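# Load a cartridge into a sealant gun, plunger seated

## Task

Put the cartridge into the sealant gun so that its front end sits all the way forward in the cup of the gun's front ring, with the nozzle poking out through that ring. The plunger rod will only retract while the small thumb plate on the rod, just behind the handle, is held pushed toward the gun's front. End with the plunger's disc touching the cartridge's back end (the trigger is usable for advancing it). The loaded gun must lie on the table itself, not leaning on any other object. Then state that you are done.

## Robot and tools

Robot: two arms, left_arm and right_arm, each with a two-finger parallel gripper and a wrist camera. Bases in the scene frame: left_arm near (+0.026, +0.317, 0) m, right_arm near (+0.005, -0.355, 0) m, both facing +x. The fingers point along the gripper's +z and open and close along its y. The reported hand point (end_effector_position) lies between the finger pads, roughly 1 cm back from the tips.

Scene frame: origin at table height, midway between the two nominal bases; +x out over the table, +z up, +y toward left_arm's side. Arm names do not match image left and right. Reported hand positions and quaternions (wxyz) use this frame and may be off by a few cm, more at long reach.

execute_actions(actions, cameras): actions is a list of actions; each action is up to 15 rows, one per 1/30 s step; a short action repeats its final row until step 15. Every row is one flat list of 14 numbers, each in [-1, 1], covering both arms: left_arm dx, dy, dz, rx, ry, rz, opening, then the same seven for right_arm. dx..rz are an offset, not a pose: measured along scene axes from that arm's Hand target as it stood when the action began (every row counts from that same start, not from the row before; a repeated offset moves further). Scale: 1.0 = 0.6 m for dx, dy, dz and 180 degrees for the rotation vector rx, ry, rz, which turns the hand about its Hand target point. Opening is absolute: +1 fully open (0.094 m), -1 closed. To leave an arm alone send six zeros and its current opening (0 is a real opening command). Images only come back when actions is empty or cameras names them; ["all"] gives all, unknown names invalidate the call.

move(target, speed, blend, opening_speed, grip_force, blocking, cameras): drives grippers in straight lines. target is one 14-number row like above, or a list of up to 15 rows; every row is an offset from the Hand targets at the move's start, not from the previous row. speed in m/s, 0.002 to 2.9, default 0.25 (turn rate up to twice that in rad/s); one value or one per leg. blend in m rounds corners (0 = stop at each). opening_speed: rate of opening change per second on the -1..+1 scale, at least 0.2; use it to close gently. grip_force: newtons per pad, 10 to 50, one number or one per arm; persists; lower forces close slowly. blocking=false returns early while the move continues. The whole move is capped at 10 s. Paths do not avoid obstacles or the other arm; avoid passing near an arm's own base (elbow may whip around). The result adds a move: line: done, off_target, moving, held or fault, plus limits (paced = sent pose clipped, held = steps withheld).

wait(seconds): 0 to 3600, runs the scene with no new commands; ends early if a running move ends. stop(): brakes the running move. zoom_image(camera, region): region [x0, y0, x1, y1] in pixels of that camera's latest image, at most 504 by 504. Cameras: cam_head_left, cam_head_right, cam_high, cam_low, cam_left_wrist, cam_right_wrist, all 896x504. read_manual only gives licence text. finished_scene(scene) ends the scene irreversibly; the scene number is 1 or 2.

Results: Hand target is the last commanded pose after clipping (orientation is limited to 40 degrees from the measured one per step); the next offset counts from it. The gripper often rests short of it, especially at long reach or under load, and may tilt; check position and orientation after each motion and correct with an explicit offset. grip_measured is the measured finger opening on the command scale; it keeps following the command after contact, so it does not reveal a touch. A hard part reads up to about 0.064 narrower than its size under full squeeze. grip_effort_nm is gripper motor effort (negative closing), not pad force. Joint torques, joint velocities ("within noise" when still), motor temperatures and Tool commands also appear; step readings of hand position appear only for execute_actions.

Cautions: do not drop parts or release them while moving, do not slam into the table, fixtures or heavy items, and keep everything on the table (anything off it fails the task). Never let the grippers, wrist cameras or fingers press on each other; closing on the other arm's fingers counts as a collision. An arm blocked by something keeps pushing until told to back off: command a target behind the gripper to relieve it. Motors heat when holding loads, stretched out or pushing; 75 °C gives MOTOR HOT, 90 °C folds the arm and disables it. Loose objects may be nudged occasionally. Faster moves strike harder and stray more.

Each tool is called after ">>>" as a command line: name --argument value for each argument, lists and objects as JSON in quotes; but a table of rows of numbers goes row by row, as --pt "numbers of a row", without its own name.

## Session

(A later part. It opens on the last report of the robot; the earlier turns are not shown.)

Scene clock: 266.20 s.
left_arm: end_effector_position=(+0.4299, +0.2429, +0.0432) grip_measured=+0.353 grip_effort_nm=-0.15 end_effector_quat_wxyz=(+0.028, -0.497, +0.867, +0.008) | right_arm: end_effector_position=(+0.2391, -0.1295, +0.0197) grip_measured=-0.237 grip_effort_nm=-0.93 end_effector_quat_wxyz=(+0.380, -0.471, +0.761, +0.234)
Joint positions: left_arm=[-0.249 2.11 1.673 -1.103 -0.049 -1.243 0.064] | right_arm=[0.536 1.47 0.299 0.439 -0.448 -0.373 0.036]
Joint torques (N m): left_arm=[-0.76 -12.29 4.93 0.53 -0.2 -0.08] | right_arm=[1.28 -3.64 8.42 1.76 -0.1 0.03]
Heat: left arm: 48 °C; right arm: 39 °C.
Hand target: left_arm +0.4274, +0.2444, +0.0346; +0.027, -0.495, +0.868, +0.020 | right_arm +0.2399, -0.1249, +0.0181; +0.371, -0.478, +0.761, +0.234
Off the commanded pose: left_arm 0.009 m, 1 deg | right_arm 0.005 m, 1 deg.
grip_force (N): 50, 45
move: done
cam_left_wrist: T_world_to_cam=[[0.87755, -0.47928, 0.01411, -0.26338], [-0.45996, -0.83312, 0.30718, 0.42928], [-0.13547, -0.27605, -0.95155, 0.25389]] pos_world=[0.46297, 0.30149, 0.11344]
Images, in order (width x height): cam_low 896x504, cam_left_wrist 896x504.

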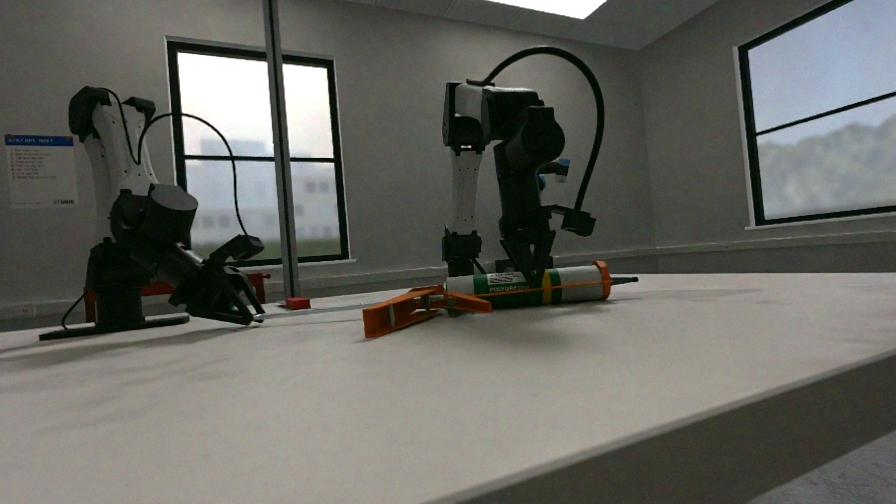

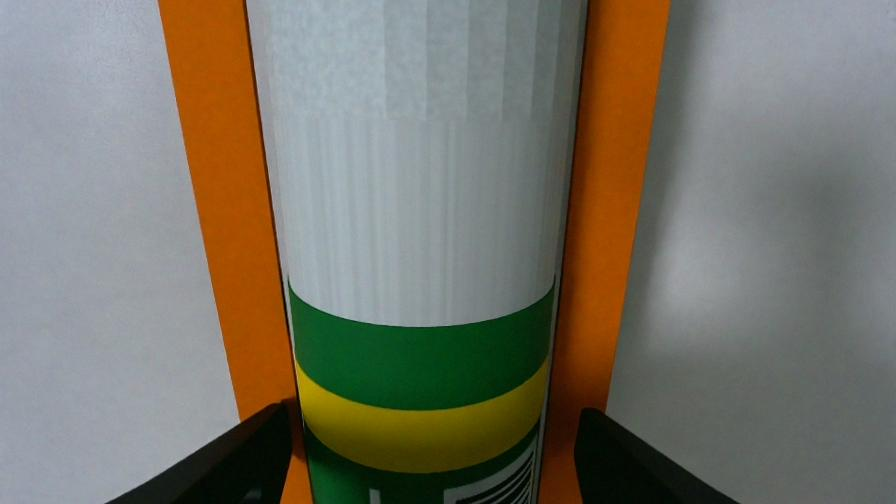

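>>> move --target '[-0.002,0.001,0.0,0,0,0,-0.08,0,0,0,0,0,0,-0.35]' --speed 0.04 --opening_speed 0.4 --cameras '["cam_left_wrist","cam_low"]'

>>> move --target '[0,0,0.045,0,0,0,-0.08,0,0,0,0,0,0,-0.35]' --speed 0.04 --cameras '["cam_left_wrist","cam_low"]'

>>> zoom_image --camera "cam_low" --region '[490, 230, 620, 320]'

Scene clock: 272.87 s.
left_arm: end_effector_position=(+0.4290, +0.2431, +0.0419) grip_measured=+0.002 grip_effort_nm=-0.99 end_effector_quat_wxyz=(+0.027, -0.497, +0.867, +0.009) | right_arm: end_effector_position=(+0.2392, -0.1296, +0.0196) grip_measured=-0.237 grip_effort_nm=-0.92 end_effector_quat_wxyz=(+0.380, -0.471, +0.761, +0.234)
Joint positions: left_arm=[-0.249 2.11 1.668 -1.101 -0.049 -1.243 0.047] | right_arm=[0.536 1.47 0.299 0.439 -0.448 -0.373 0.036]
Joint torques (N m): left_arm=[-0.72 -12.6 4.75 0.53 -0.19 -0.06] | right_arm=[1.28 -3.71 8.42 1.76 -0.11 0.03]
Heat: left arm: 47 °C; right arm: 39 °C.
Hand target: left_arm +0.4263, +0.2449, +0.0346; +0.027, -0.495, +0.868, +0.020 | right_arm +0.2399, -0.1249, +0.0181; +0.371, -0.478, +0.761, +0.234
Off the commanded pose: left_arm 0.008 m, 1 deg | right_arm 0.005 m, 1 deg.
grip_force (N): 50, 45
move: done
cam_left_wrist: T_world_to_cam=[[0.87758, -0.47929, 0.01144, -0.26237], [-0.45917, -0.83342, 0.30754, 0.42921], [-0.13787, -0.27514, -0.95147, 0.25344]] pos_world=[0.46227, 0.30169, 0.11214]
Images, in order (width x height): cam_low 896x504, cam_left_wrist 896x504.

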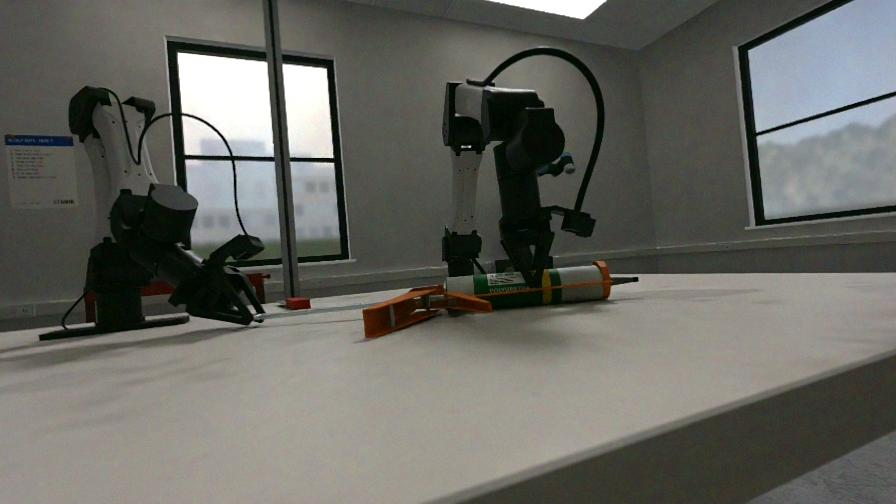

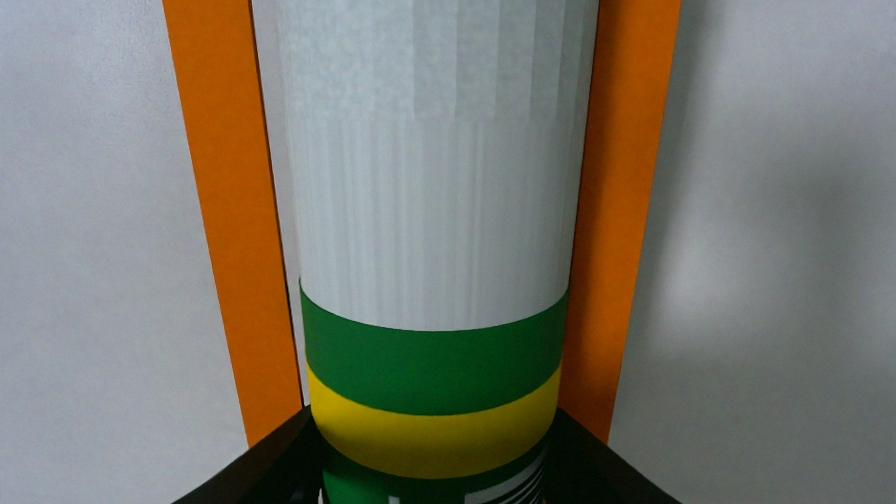

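Scene clock: 274.00 s.
left_arm: end_effector_position=(+0.4252, +0.2439, +0.0475) grip_measured=-0.001 grip_effort_nm=-1.04 end_effector_quat_wxyz=(+0.019, -0.497, +0.867, +0.015) | right_arm: end_effector_position=(+0.2392, -0.1296, +0.0196) grip_measured=-0.237 grip_effort_nm=-0.92 end_effector_quat_wxyz=(+0.380, -0.471, +0.761, +0.234)
Joint positions: left_arm=[-0.249 2.11 1.691 -1.143 -0.049 -1.243 0.047] | right_arm=[0.536 1.47 0.299 0.439 -0.448 -0.373 0.036]
Joint torques (N m): left_arm=[-0.69 -14.86 9.51 -0.09 -0.19 -0.06] | right_arm=[1.29 -3.69 8.39 1.76 -0.11 0.03]
Heat: left arm: 47 °C; right arm: 39 °C.
Hand target: left_arm +0.4263, +0.2449, +0.0616; +0.027, -0.495, +0.868, +0.020 | right_arm +0.2399, -0.1249, +0.0181; +0.371, -0.478, +0.761, +0.234
Off the commanded pose: left_arm 0.014 m, 1 deg | right_arm 0.005 m, 1 deg.
grip_force (N): 50, 45
move: off_target (left_arm)
cam_left_wrist: T_world_to_cam=[[0.87779, -0.47899, -0.00748, -0.25799], [-0.45287, -0.8348, 0.31308, 0.42379], [-0.1562, -0.27143, -0.9497, 0.26518]] pos_world=[0.45981, 0.30218, 0.11723]
Images, in order (width x height): cam_low 896x504, cam_left_wrist 896x504.

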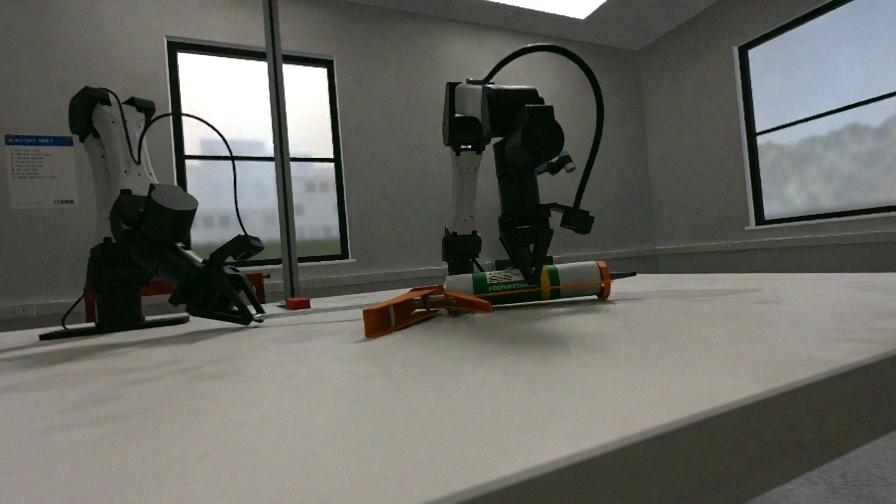

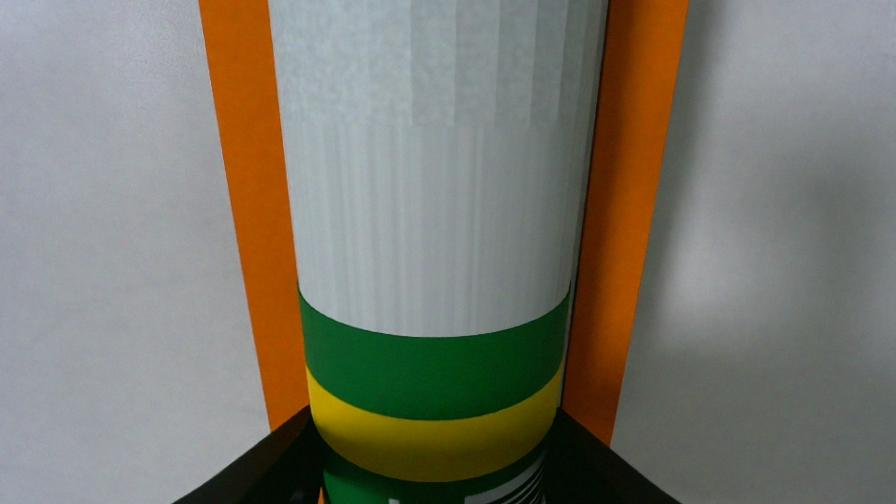

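Scaled by 3.877 from the camera's image (finer frame: 1280x720).

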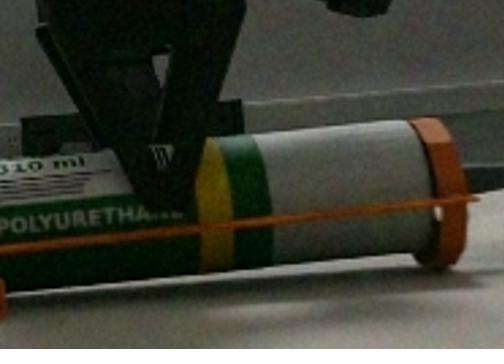

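>>> move --target '[0,0,-0.02,0,0,0,-0.08,0,0,0,0,0,0,-0.35]' --speed 0.04 --cameras '["cam_left_wrist","cam_low"]'

>>> zoom_image --camera "cam_low" --region '[550, 230, 620, 310]'

>>> zoom_image --camera "cam_low" --region '[425, 240, 505, 310]'

Scene clock: 274.90 s.
left_arm: end_effector_position=(+0.4262, +0.2437, +0.0475) grip_measured=-0.001 grip_effort_nm=-1.04 end_effector_quat_wxyz=(+0.021, -0.497, +0.867, +0.014) | right_arm: end_effector_position=(+0.2392, -0.1296, +0.0196) grip_measured=-0.237 grip_effort_nm=-0.92 end_effector_quat_wxyz=(+0.380, -0.471, +0.761, +0.234)
Joint positions: left_arm=[-0.249 2.11 1.691 -1.139 -0.049 -1.243 0.047] | right_arm=[0.536 1.47 0.299 0.439 -0.448 -0.373 0.036]
Joint torques (N m): left_arm=[-0.7 -13.96 6.5 0.33 -0.18 -0.07] | right_arm=[1.28 -3.7 8.4 1.76 -0.11 0.03]
Heat: left arm: 47 °C; right arm: 39 °C.
Hand target: left_arm +0.4263, +0.2449, +0.0496; +0.027, -0.495, +0.868, +0.020 | right_arm +0.2399, -0.1249, +0.0181; +0.371, -0.478, +0.761, +0.234
Off the commanded pose: left_arm 0.003 m, 1 deg | right_arm 0.005 m, 1 deg.
grip_force (N): 50, 45
move: done
cam_left_wrist: T_world_to_cam=[[0.87782, -0.47898, -0.0038, -0.25915], [-0.45403, -0.83458, 0.31198, 0.42451], [-0.1526, -0.27214, -0.95008, 0.26393]] pos_world=[0.4605, 0.30198, 0.11733]
Images, in order (width x height): cam_low 896x504, cam_left_wrist 896x504.

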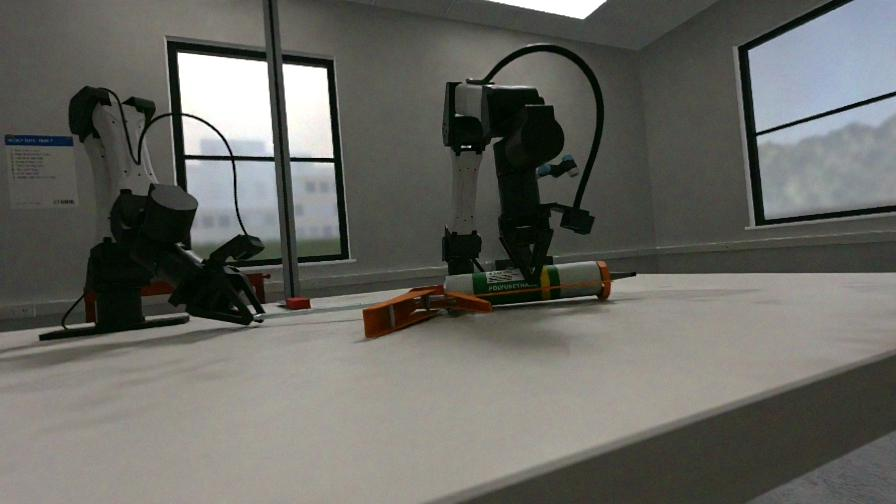

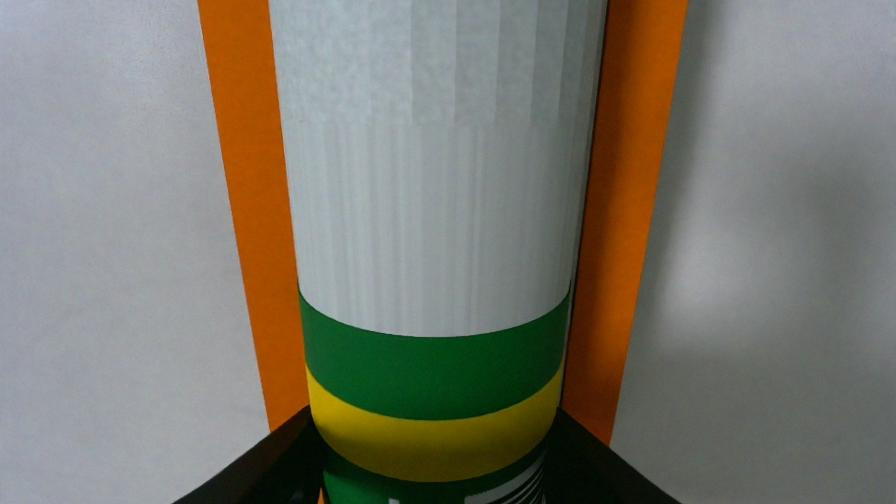

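Scaled by 6.300 from the camera's image (finer frame: 1280x720).

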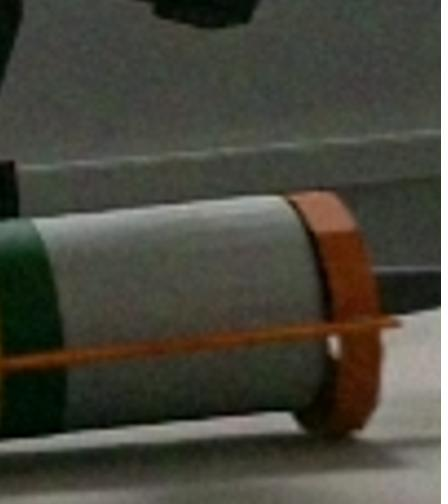

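Scaled by 6.300 from the camera's image (finer frame: 1280x720).

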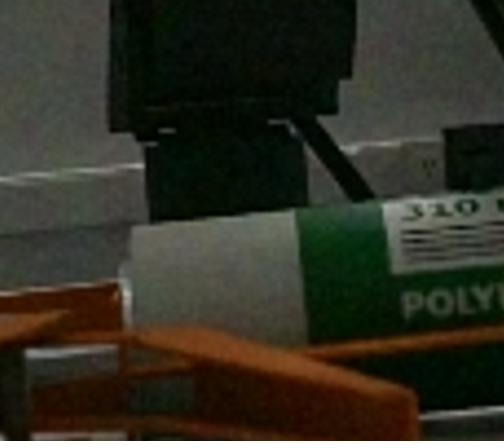

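>>> move --target '[0,0,-0.011,0,0,0,-0.08,0,0,0,0,0,0,-0.35]' --speed 0.04 --cameras '["cam_low"]'

>>> zoom_image --camera "cam_low" --region '[550, 230, 620, 310]'

Scene clock: 275.70 s.
left_arm: end_effector_position=(+0.4271, +0.2435, +0.0449) grip_measured=-0.001 grip_effort_nm=-1.04 end_effector_quat_wxyz=(+0.023, -0.497, +0.867, +0.012) | right_arm: end_effector_position=(+0.2392, -0.1296, +0.0196) grip_measured=-0.237 grip_effort_nm=-0.92 end_effector_quat_wxyz=(+0.380, -0.471, +0.761, +0.234)
Joint positions: left_arm=[-0.249 2.11 1.681 -1.123 -0.049 -1.243 0.047] | right_arm=[0.536 1.47 0.299 0.439 -0.448 -0.373 0.036]
Joint torques (N m): left_arm=[-0.7 -13.38 5.57 0.43 -0.21 -0.07] | right_arm=[1.28 -3.69 8.4 1.77 -0.11 0.04]
Heat: left arm: 47 °C; right arm: 39 °C.
Hand target: left_arm +0.4263, +0.2450, +0.0430; +0.027, -0.495, +0.868, +0.020 | right_arm +0.2399, -0.1249, +0.0181; +0.371, -0.478, +0.761, +0.234
Off the commanded pose: left_arm 0.003 m, 1 deg | right_arm 0.005 m, 1 deg.
grip_force (N): 50, 45
move: done

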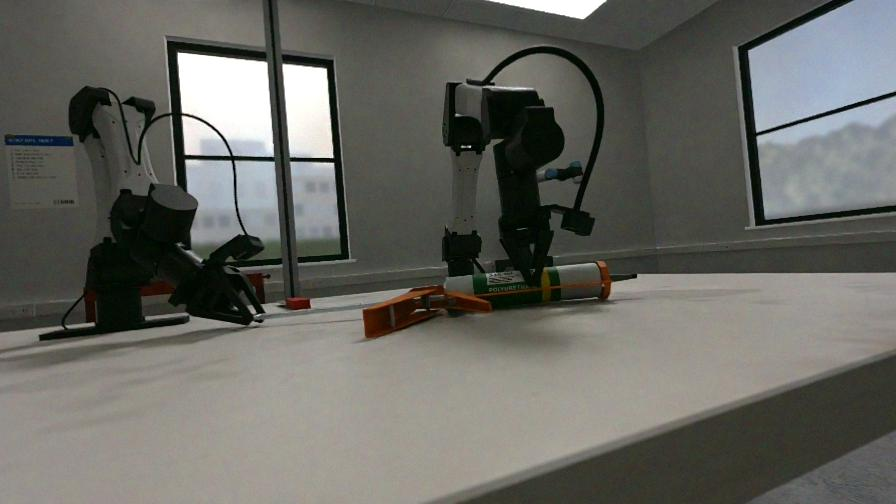

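Scaled by 6.300 from the camera's image (finer frame: 1280x720).

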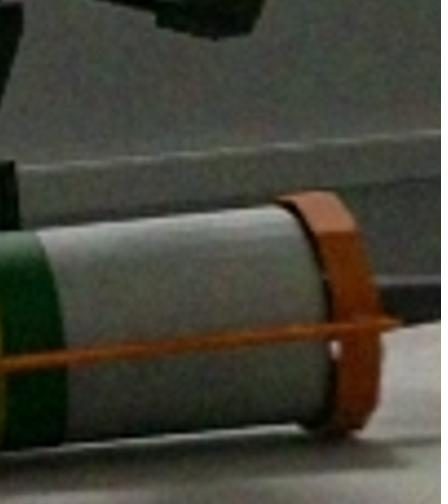

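>>> move --target '[0,0,0,0,0,0,-0.08,-0.0165,-0.0268,-0.008,0,0,0,-0.35]' --speed 0.03 --cameras '["cam_low","cam_left_wrist"]'

>>> zoom_image --camera "cam_low" --region '[550, 230, 620, 310]'

>>> zoom_image --camera "cam_low" --region '[425, 240, 505, 310]'

Scene clock: 276.93 s.
left_arm: end_effector_position=(+0.4271, +0.2435, +0.0449) grip_measured=-0.001 grip_effort_nm=-1.04 end_effector_quat_wxyz=(+0.023, -0.497, +0.867, +0.012) | right_arm: end_effector_position=(+0.2382, -0.1352, +0.0187) grip_measured=-0.237 grip_effort_nm=-0.92 end_effector_quat_wxyz=(+0.382, -0.473, +0.759, +0.233)
Joint positions: left_arm=[-0.249 2.11 1.681 -1.123 -0.049 -1.243 0.047] | right_arm=[0.514 1.46 0.283 0.442 -0.464 -0.393 0.036]
Joint torques (N m): left_arm=[-0.7 -13.39 5.7 0.42 -0.19 -0.06] | right_arm=[-0.8 -6.61 3.66 1.79 -0.3 -0.1]
Heat: left arm: 47 °C; right arm: 40 °C.
Hand target: left_arm +0.4263, +0.2450, +0.0430; +0.027, -0.495, +0.868, +0.020 | right_arm +0.2299, -0.1410, +0.0133; +0.371, -0.478, +0.761, +0.234
Off the commanded pose: left_arm 0.003 m, 1 deg | right_arm 0.011 m, 1 deg.
grip_force (N): 50, 45
move: off_target (right_arm)
cam_left_wrist: T_world_to_cam=[[0.87784, -0.47894, 0.00165, -0.26028], [-0.45573, -0.83423, 0.31042, 0.42625], [-0.1473, -0.27326, -0.9506, 0.25965]] pos_world=[0.46099, 0.30189, 0.11493]

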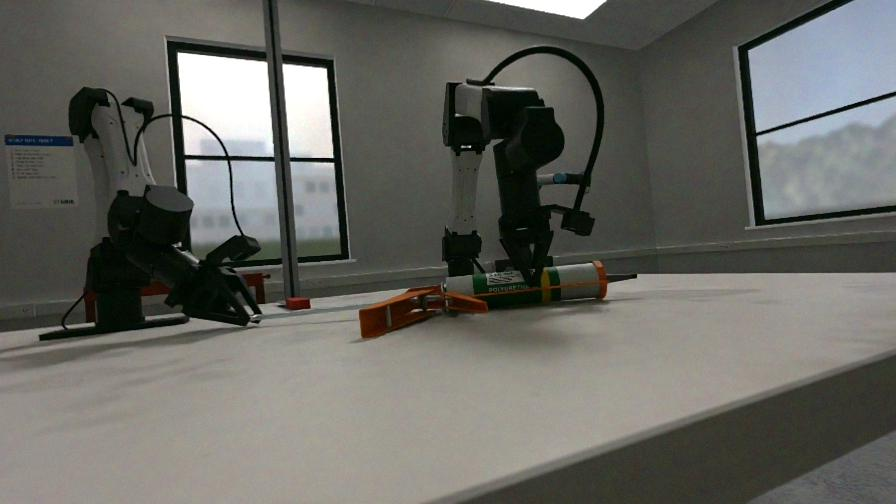

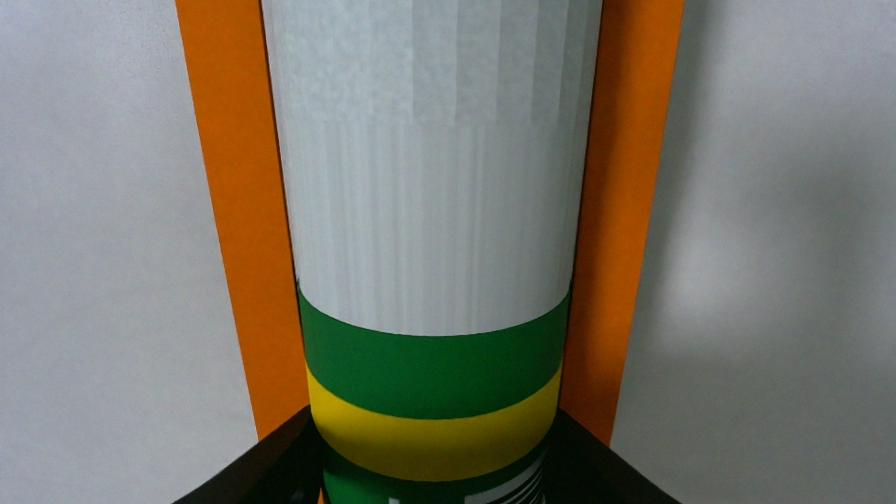

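Scaled by 6.300 from the camera's image (finer frame: 1280x720).

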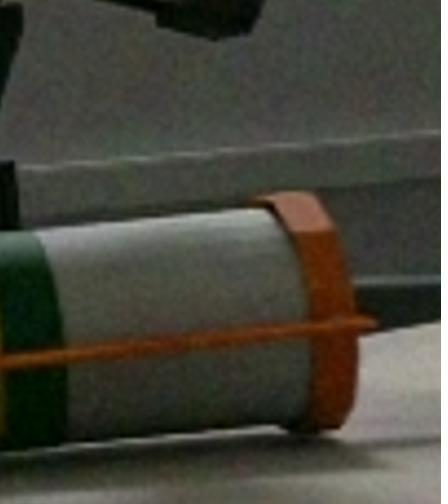

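Scaled by 6.300 from the camera's image (finer frame: 1280x720).

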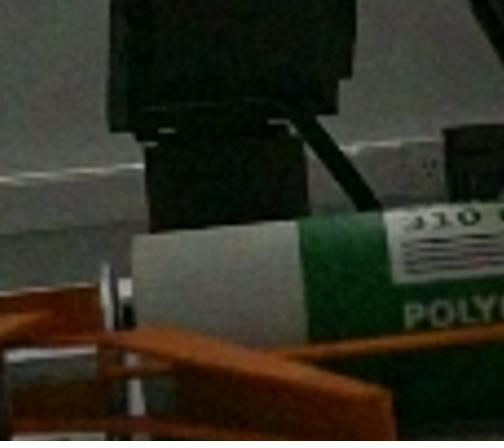

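>>> move --target '[0,0,0,0,0,0,-0.08,-0.006,-0.011,-0.002,0,0,0,-0.35]' --speed 0.03 --cameras '["cam_low","cam_left_wrist"]'

>>> zoom_image --camera "cam_low" --region '[550, 230, 620, 310]'

>>> zoom_image --camera "cam_low" --region '[425, 240, 505, 310]'

Scene clock: 277.87 s.
left_arm: end_effector_position=(+0.4264, +0.2415, +0.0449) grip_measured=-0.001 grip_effort_nm=-1.04 end_effector_quat_wxyz=(+0.021, -0.495, +0.868, +0.011) | right_arm: end_effector_position=(+0.2358, -0.1402, +0.0193) grip_measured=-0.237 grip_effort_nm=-0.93 end_effector_quat_wxyz=(+0.385, -0.472, +0.758, +0.235)
Joint positions: left_arm=[-0.252 2.11 1.681 -1.125 -0.045 -1.243 0.047] | right_arm=[0.494 1.44 0.262 0.444 -0.482 -0.404 0.036]
Joint torques (N m): left_arm=[-0.4 -13.41 5.7 0.46 -0.27 -0.06] | right_arm=[-0.99 -6.53 3.44 1.69 -0.28 -0.14]
Heat: left arm: 47 °C; right arm: 40 °C.
Hand target: left_arm +0.4263, +0.2449, +0.0430; +0.027, -0.495, +0.868, +0.020 | right_arm +0.2264, -0.1476, +0.0121; +0.371, -0.478, +0.761, +0.234
Off the commanded pose: left_arm 0.004 m, 1 deg | right_arm 0.014 m, 2 deg.
grip_force (N): 50, 45
move: off_target (right_arm)
cam_left_wrist: T_world_to_cam=[[0.87617, -0.482, 0.00165, -0.25919], [-0.45805, -0.83156, 0.31416, 0.42455], [-0.15005, -0.27601, -0.94937, 0.26078]] pos_world=[0.4607, 0.30009, 0.11463]

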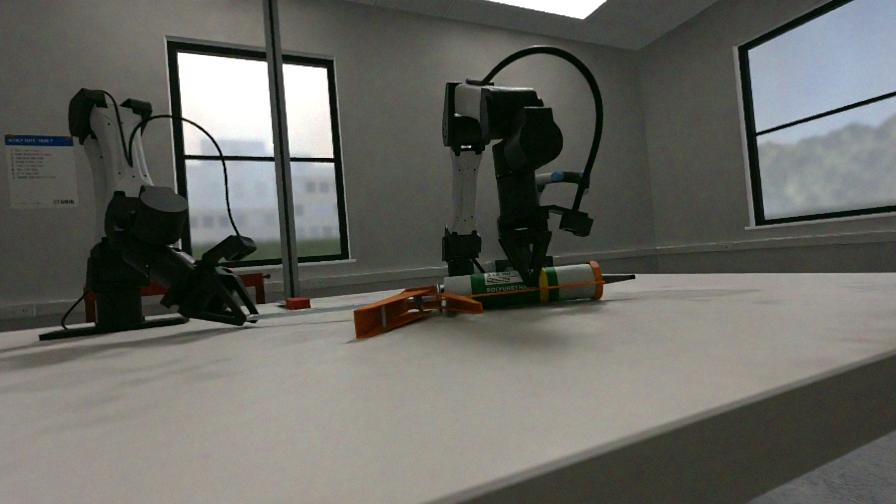

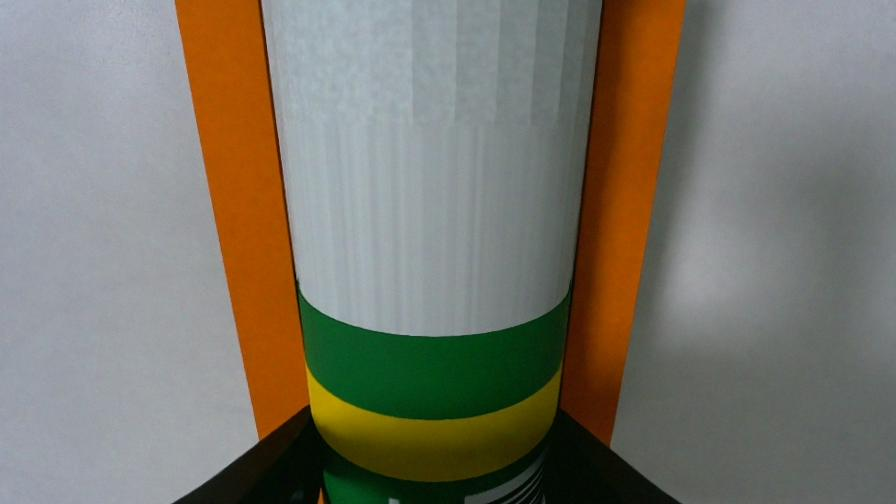

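Scaled by 6.300 from the camera's image (finer frame: 1280x720).

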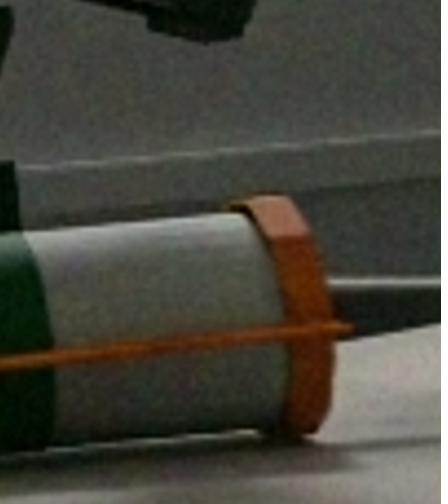

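Scaled by 6.300 from the camera's image (finer frame: 1280x720).

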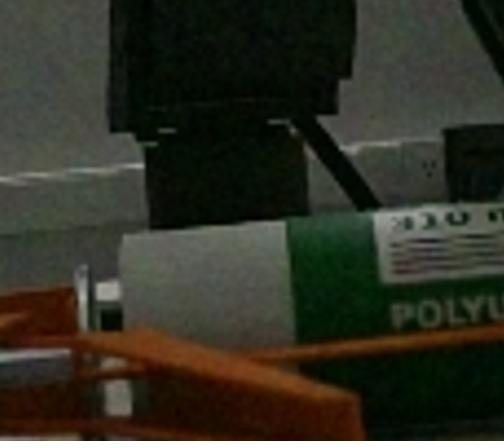

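>>> move --target '[0,0,0.0,0,0,0,0.35,0.013,0.0105,0.008,0,0,0,-0.35]' --speed 0.03 --opening_speed 0.4 --cameras '["cam_low","cam_left_wrist"]'

>>> zoom_image --camera "cam_low" --region '[550, 230, 620, 310]'

>>> zoom_image --camera "cam_low" --region '[425, 240, 505, 310]'

Scene clock: 280.23 s.
left_arm: end_effector_position=(+0.4263, +0.2416, +0.0449) grip_measured=+0.347 grip_effort_nm=0.13 end_effector_quat_wxyz=(+0.021, -0.495, +0.868, +0.012) | right_arm: end_effector_position=(+0.2359, -0.1401, +0.0192) grip_measured=-0.237 grip_effort_nm=-0.92 end_effector_quat_wxyz=(+0.384, -0.472, +0.758, +0.235)
Joint positions: left_arm=[-0.252 2.11 1.681 -1.125 -0.046 -1.243 0.063] | right_arm=[0.494 1.44 0.266 0.438 -0.482 -0.405 0.036]
Joint torques (N m): left_arm=[-0.39 -13.18 5.82 0.38 -0.22 -0.07] | right_arm=[-0.21 -5.41 7.31 1.46 -0.21 -0.08]
Heat: left arm: 47 °C; right arm: 40 °C.
Hand target: left_arm +0.4263, +0.2449, +0.0430; +0.027, -0.495, +0.868, +0.020 | right_arm +0.2342, -0.1413, +0.0169; +0.371, -0.478, +0.761, +0.234
Off the commanded pose: left_arm 0.004 m, 1 deg | right_arm 0.003 m, 2 deg.
grip_force (N): 50, 45
move: done
cam_left_wrist: T_world_to_cam=[[0.87616, -0.48202, 0.00117, -0.25904], [-0.45797, -0.83169, 0.31395, 0.42453], [-0.15035, -0.2756, -0.94944, 0.26079]] pos_world=[0.4606, 0.30009, 0.11463]

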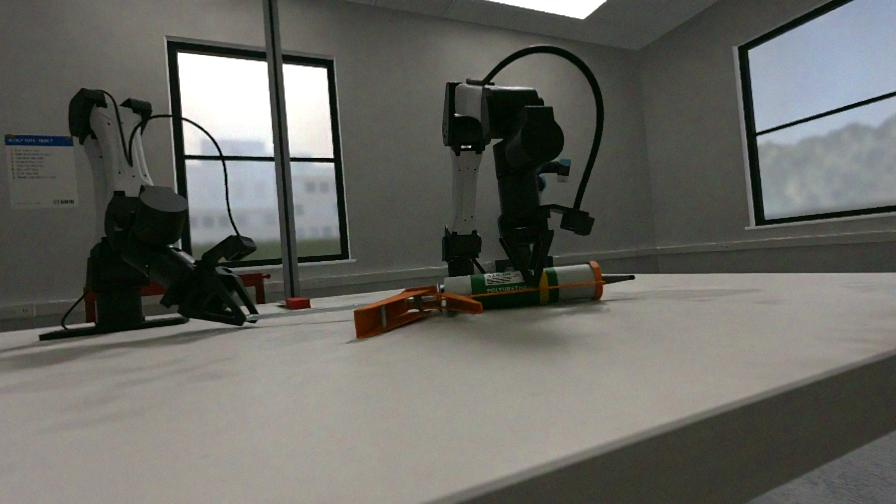

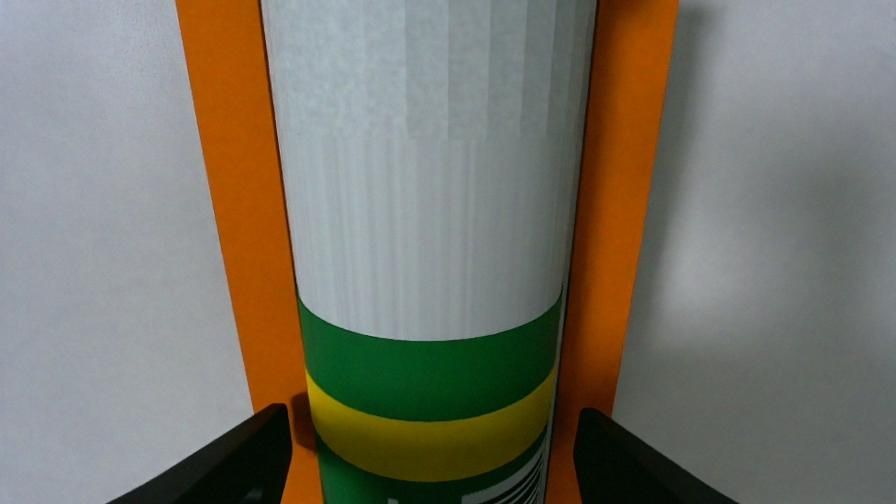

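Scaled by 6.300 from the camera's image (finer frame: 1280x720).

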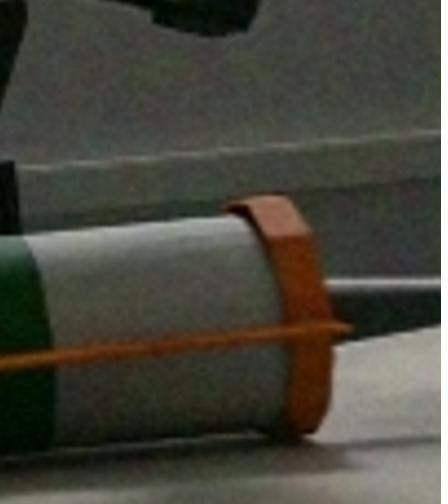

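Scaled by 6.300 from the camera's image (finer frame: 1280x720).

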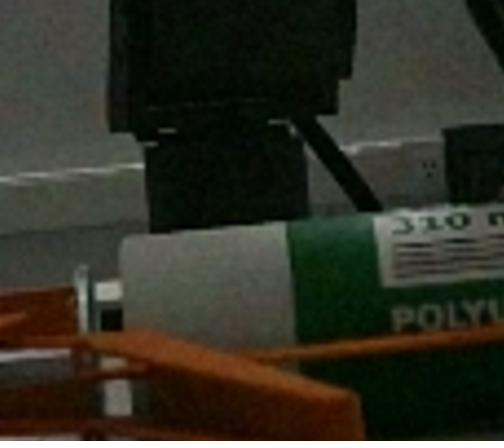

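>>> move --target '[0,0,0.0,0,0,0,1.0,0,0,0,0,0,0,-0.35]' --opening_speed 0.6 --cameras '["cam_left_wrist"]'

Scene clock: 281.80 s.
left_arm: end_effector_position=(+0.4263, +0.2416, +0.0449) grip_measured=+0.997 grip_effort_nm=0.13 end_effector_quat_wxyz=(+0.021, -0.495, +0.868, +0.012) | right_arm: end_effector_position=(+0.2359, -0.1401, +0.0192) grip_measured=-0.237 grip_effort_nm=-0.93 end_effector_quat_wxyz=(+0.384, -0.472, +0.758, +0.235)
Joint positions: left_arm=[-0.252 2.11 1.681 -1.125 -0.046 -1.243 0.094] | right_arm=[0.494 1.44 0.266 0.438 -0.482 -0.405 0.036]
Joint torques (N m): left_arm=[-0.39 -13.49 5.75 0.48 -0.23 -0.06] | right_arm=[-0.23 -5.38 7.3 1.46 -0.21 -0.08]
Heat: left arm: 47 °C; right arm: 39 °C.
Hand target: left_arm +0.4263, +0.2449, +0.0430; +0.027, -0.495, +0.868, +0.020 | right_arm +0.2342, -0.1413, +0.0169; +0.371, -0.478, +0.761, +0.234
Off the commanded pose: left_arm 0.004 m, 1 deg | right_arm 0.003 m, 2 deg.
grip_force (N): 50, 45
move: done
cam_left_wrist: T_world_to_cam=[[0.87616, -0.48202, 0.00117, -0.25904], [-0.45797, -0.83169, 0.31395, 0.42453], [-0.15035, -0.2756, -0.94944, 0.26079]] pos_world=[0.4606, 0.30009, 0.11463]

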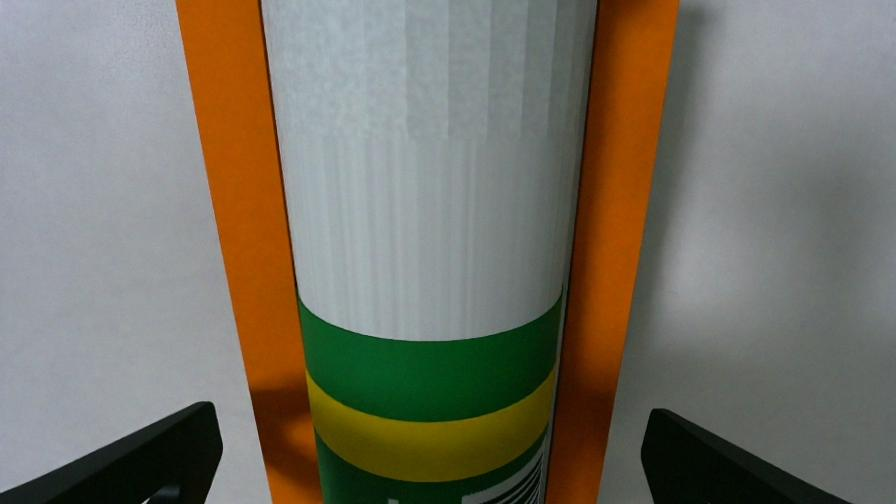

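>>> move --target '[0,0,-0.030,0,0,0,1.0,0,0,0,0,0,0,-0.35]' --speed 0.04 --cameras '["cam_left_wrist","cam_low"]'

Scene clock: 283.03 s.
left_arm: end_effector_position=(+0.4288, +0.2411, +0.0352) grip_measured=+0.997 grip_effort_nm=0.13 end_effector_quat_wxyz=(+0.028, -0.496, +0.868, +0.005) | right_arm: end_effector_position=(+0.2359, -0.1401, +0.0192) grip_measured=-0.237 grip_effort_nm=-0.92 end_effector_quat_wxyz=(+0.384, -0.472, +0.758, +0.235)
Joint positions: left_arm=[-0.252 2.11 1.641 -1.067 -0.046 -1.243 0.094] | right_arm=[0.494 1.44 0.266 0.438 -0.482 -0.405 0.036]
Joint torques (N m): left_arm=[-0.36 -11.88 4.94 0.54 -0.23 -0.07] | right_arm=[-0.21 -5.39 7.3 1.46 -0.21 -0.08]
Heat: left arm: 47 °C; right arm: 39 °C.
Hand target: left_arm +0.4263, +0.2449, +0.0250; +0.027, -0.495, +0.868, +0.020 | right_arm +0.2342, -0.1413, +0.0169; +0.371, -0.478, +0.761, +0.234
Off the commanded pose: left_arm 0.011 m, 2 deg | right_arm 0.003 m, 2 deg.
grip_force (N): 50, 45
move: off_target (left_arm)
cam_left_wrist: T_world_to_cam=[[0.87598, -0.48198, 0.01908, -0.26205], [-0.46368, -0.8305, 0.30865, 0.43071], [-0.13292, -0.27921, -0.95098, 0.2453]] pos_world=[0.46186, 0.2999, 0.10534]
Images, in order (width x height): cam_low 896x504, cam_left_wrist 896x504.

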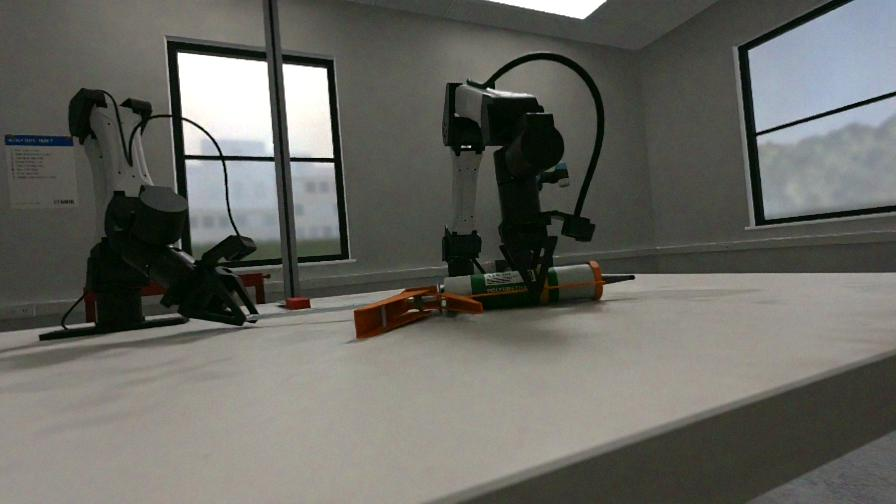

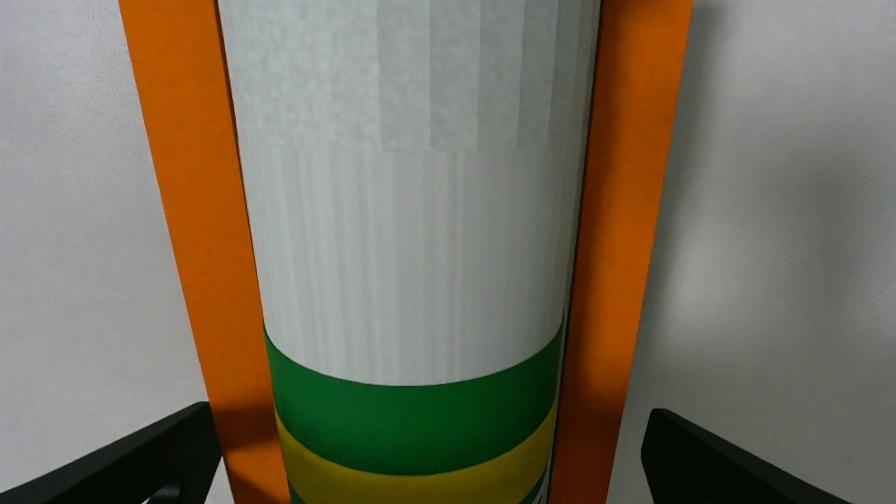

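>>> move --pt "-0.009 0.0 0.022 0 0 0 1.0 0 0 0 0 0 0 -0.35" --pt "-0.009 0.0 -0.0 0 0 0 1.0 0 0 0 0 0 0 -0.35" --speed 0.05 --cameras '["cam_left_wrist"]'

Scene clock: 284.73 s.
left_arm: end_effector_position=(+0.4223, +0.2425, +0.0276) grip_measured=+0.997 grip_effort_nm=0.13 end_effector_quat_wxyz=(+0.021, -0.495, +0.868, +0.012) | right_arm: end_effector_position=(+0.2359, -0.1401, +0.0192) grip_measured=-0.237 grip_effort_nm=-0.92 end_effector_quat_wxyz=(+0.384, -0.472, +0.758, +0.235)
Joint positions: left_arm=[-0.252 2.11 1.61 -1.056 -0.046 -1.243 0.094] | right_arm=[0.494 1.44 0.266 0.438 -0.482 -0.405 0.036]
Joint torques (N m): left_arm=[-0.62 -13.67 4.79 0.48 -0.22 -0.1] | right_arm=[-0.2 -5.38 7.28 1.46 -0.21 -0.09]
Heat: left arm: 47 °C; right arm: 39 °C.
Hand target: left_arm +0.4208, +0.2449, +0.0250; +0.027, -0.495, +0.868, +0.020 | right_arm +0.2342, -0.1413, +0.0169; +0.371, -0.478, +0.761, +0.234
Off the commanded pose: left_arm 0.004 m, 1 deg | right_arm 0.003 m, 2 deg.
grip_force (N): 50, 45
move: done
cam_left_wrist: T_world_to_cam=[[0.87616, -0.48202, 0.00048, -0.25502], [-0.45774, -0.83172, 0.31421, 0.42876], [-0.15106, -0.27551, -0.94935, 0.2443]] pos_world=[0.4566, 0.30099, 0.09733]

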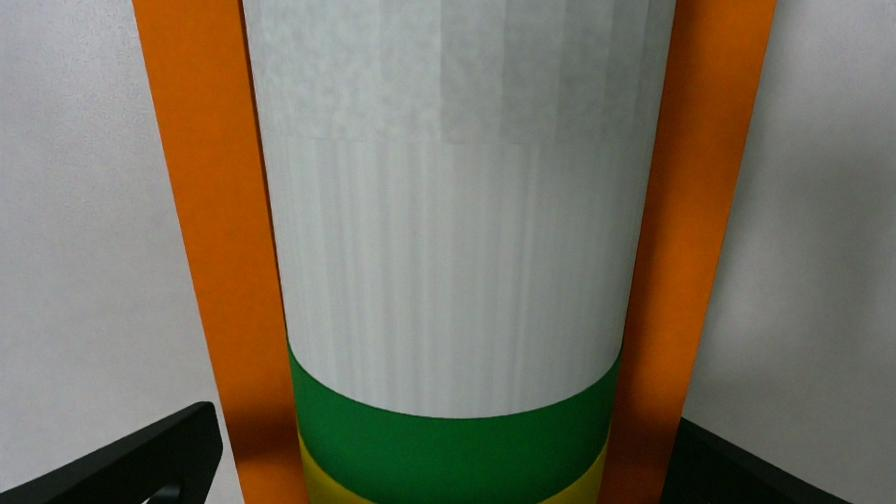

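>>> move --target '[0.0075,-0.004,0.0,0,0,0,1.0,0,0,0,0,0,0,-0.35]' --speed 0.05 --cameras '["cam_left_wrist"]'

Scene clock: 285.53 s.
left_arm: end_effector_position=(+0.4224, +0.2424, +0.0276) grip_measured=+0.997 grip_effort_nm=0.13 end_effector_quat_wxyz=(+0.021, -0.495, +0.868, +0.012) | right_arm: end_effector_position=(+0.2359, -0.1401, +0.0192) grip_measured=-0.237 grip_effort_nm=-0.92 end_effector_quat_wxyz=(+0.384, -0.472, +0.758, +0.235)
Joint positions: left_arm=[-0.252 2.11 1.61 -1.055 -0.046 -1.243 0.094] | right_arm=[0.494 1.44 0.266 0.438 -0.482 -0.405 0.036]
Joint torques (N m): left_arm=[-1.03 -11.92 7.34 0.4 -0.22 -0.12] | right_arm=[-0.23 -5.41 7.3 1.46 -0.21 -0.08]
Heat: left arm: 47 °C; right arm: 39 °C.
Hand target: left_arm +0.4253, +0.2425, +0.0250; +0.027, -0.495, +0.868, +0.020 | right_arm +0.2342, -0.1413, +0.0169; +0.371, -0.478, +0.761, +0.234
Off the commanded pose: left_arm 0.004 m, 1 deg | right_arm 0.003 m, 2 deg.
grip_force (N): 50, 45
move: done
cam_left_wrist: T_world_to_cam=[[0.87614, -0.48206, 0.00077, -0.25516], [-0.45787, -0.83169, 0.31407, 0.42879], [-0.15076, -0.27552, -0.9494, 0.24416]] pos_world=[0.4567, 0.30089, 0.09733]

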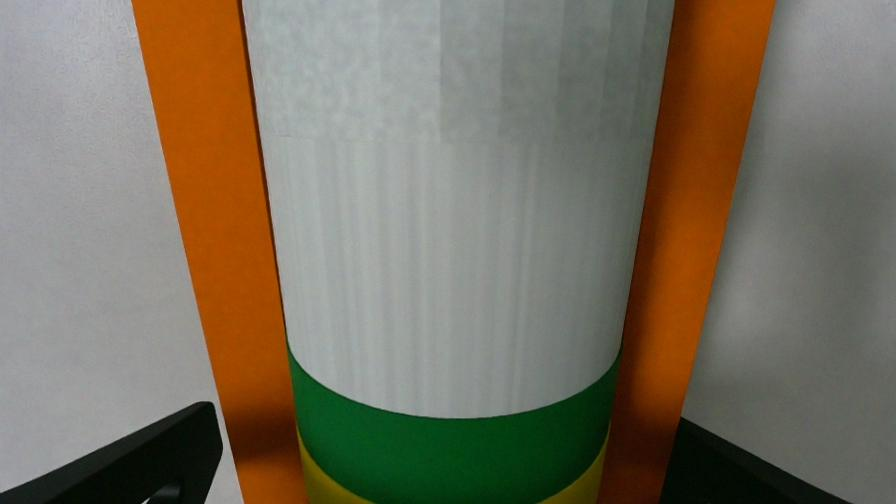

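>>> move --target '[0.0,0.0,0.0,0,0,0,0.6,0,0,0,0,0,0,-0.35]' --speed 0.05 --opening_speed 0.3 --grip_force '[25,45]' --cameras '["cam_left_wrist","cam_low"]'

>>> zoom_image --camera "cam_low" --region '[550, 230, 620, 310]'

>>> zoom_image --camera "cam_low" --region '[425, 240, 505, 310]'

Scene clock: 287.27 s.
left_arm: end_effector_position=(+0.4259, +0.2417, +0.0277) grip_measured=+0.718 grip_effort_nm=-0.58 end_effector_quat_wxyz=(+0.027, -0.496, +0.868, +0.007) | right_arm: end_effector_position=(+0.2359, -0.1401, +0.0192) grip_measured=-0.237 grip_effort_nm=-0.92 end_effector_quat_wxyz=(+0.384, -0.473, +0.758, +0.235)
Joint positions: left_arm=[-0.252 2.11 1.61 -1.041 -0.046 -1.243 0.081] | right_arm=[0.494 1.44 0.266 0.438 -0.482 -0.407 0.036]
Joint torques (N m): left_arm=[-0.99 -11.96 7.39 0.28 -0.22 -0.13] | right_arm=[-0.23 -5.42 7.3 1.46 -0.21 -0.07]
Heat: left arm: 47 °C; right arm: 39 °C.
Hand target: left_arm +0.4253, +0.2425, +0.0250; +0.027, -0.495, +0.868, +0.020 | right_arm +0.2342, -0.1413, +0.0169; +0.371, -0.478, +0.761, +0.234
Off the commanded pose: left_arm 0.003 m, 2 deg | right_arm 0.003 m, 2 deg.
grip_force (N): 25, 45
move: done
cam_left_wrist: T_world_to_cam=[[0.87604, -0.48201, 0.01466, -0.25898], [-0.46229, -0.83079, 0.30996, 0.43159], [-0.13723, -0.27832, -0.95064, 0.23954]] pos_world=[0.45927, 0.30039, 0.09774]
Images, in order (width x height): cam_low 896x504, cam_left_wrist 896x504.

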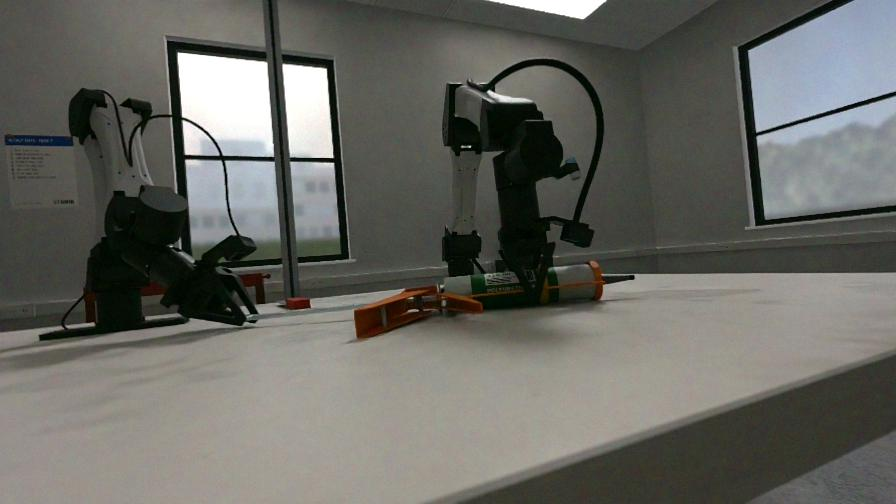

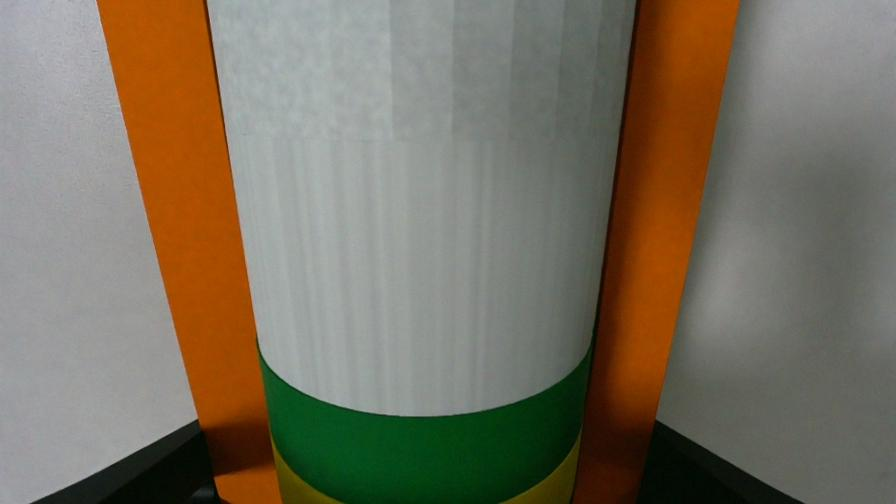

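Scaled by 6.300 from the camera's image (finer frame: 1280x720).

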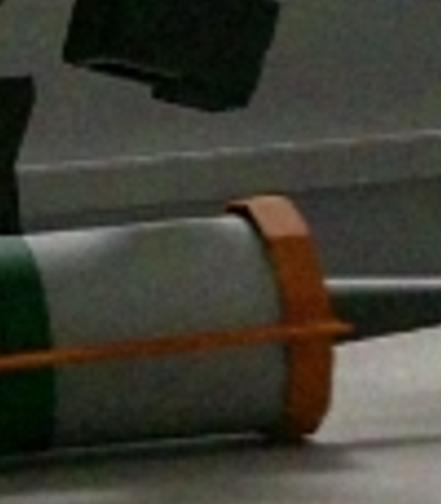

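Scaled by 6.300 from the camera's image (finer frame: 1280x720).

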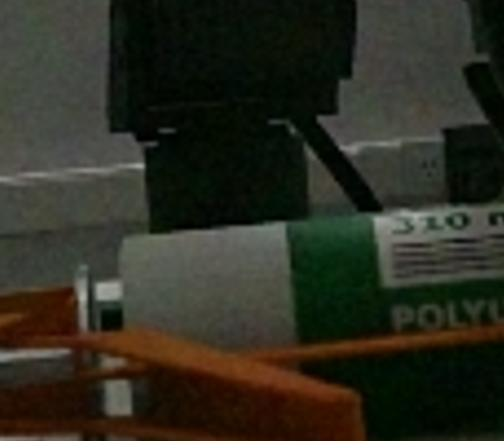

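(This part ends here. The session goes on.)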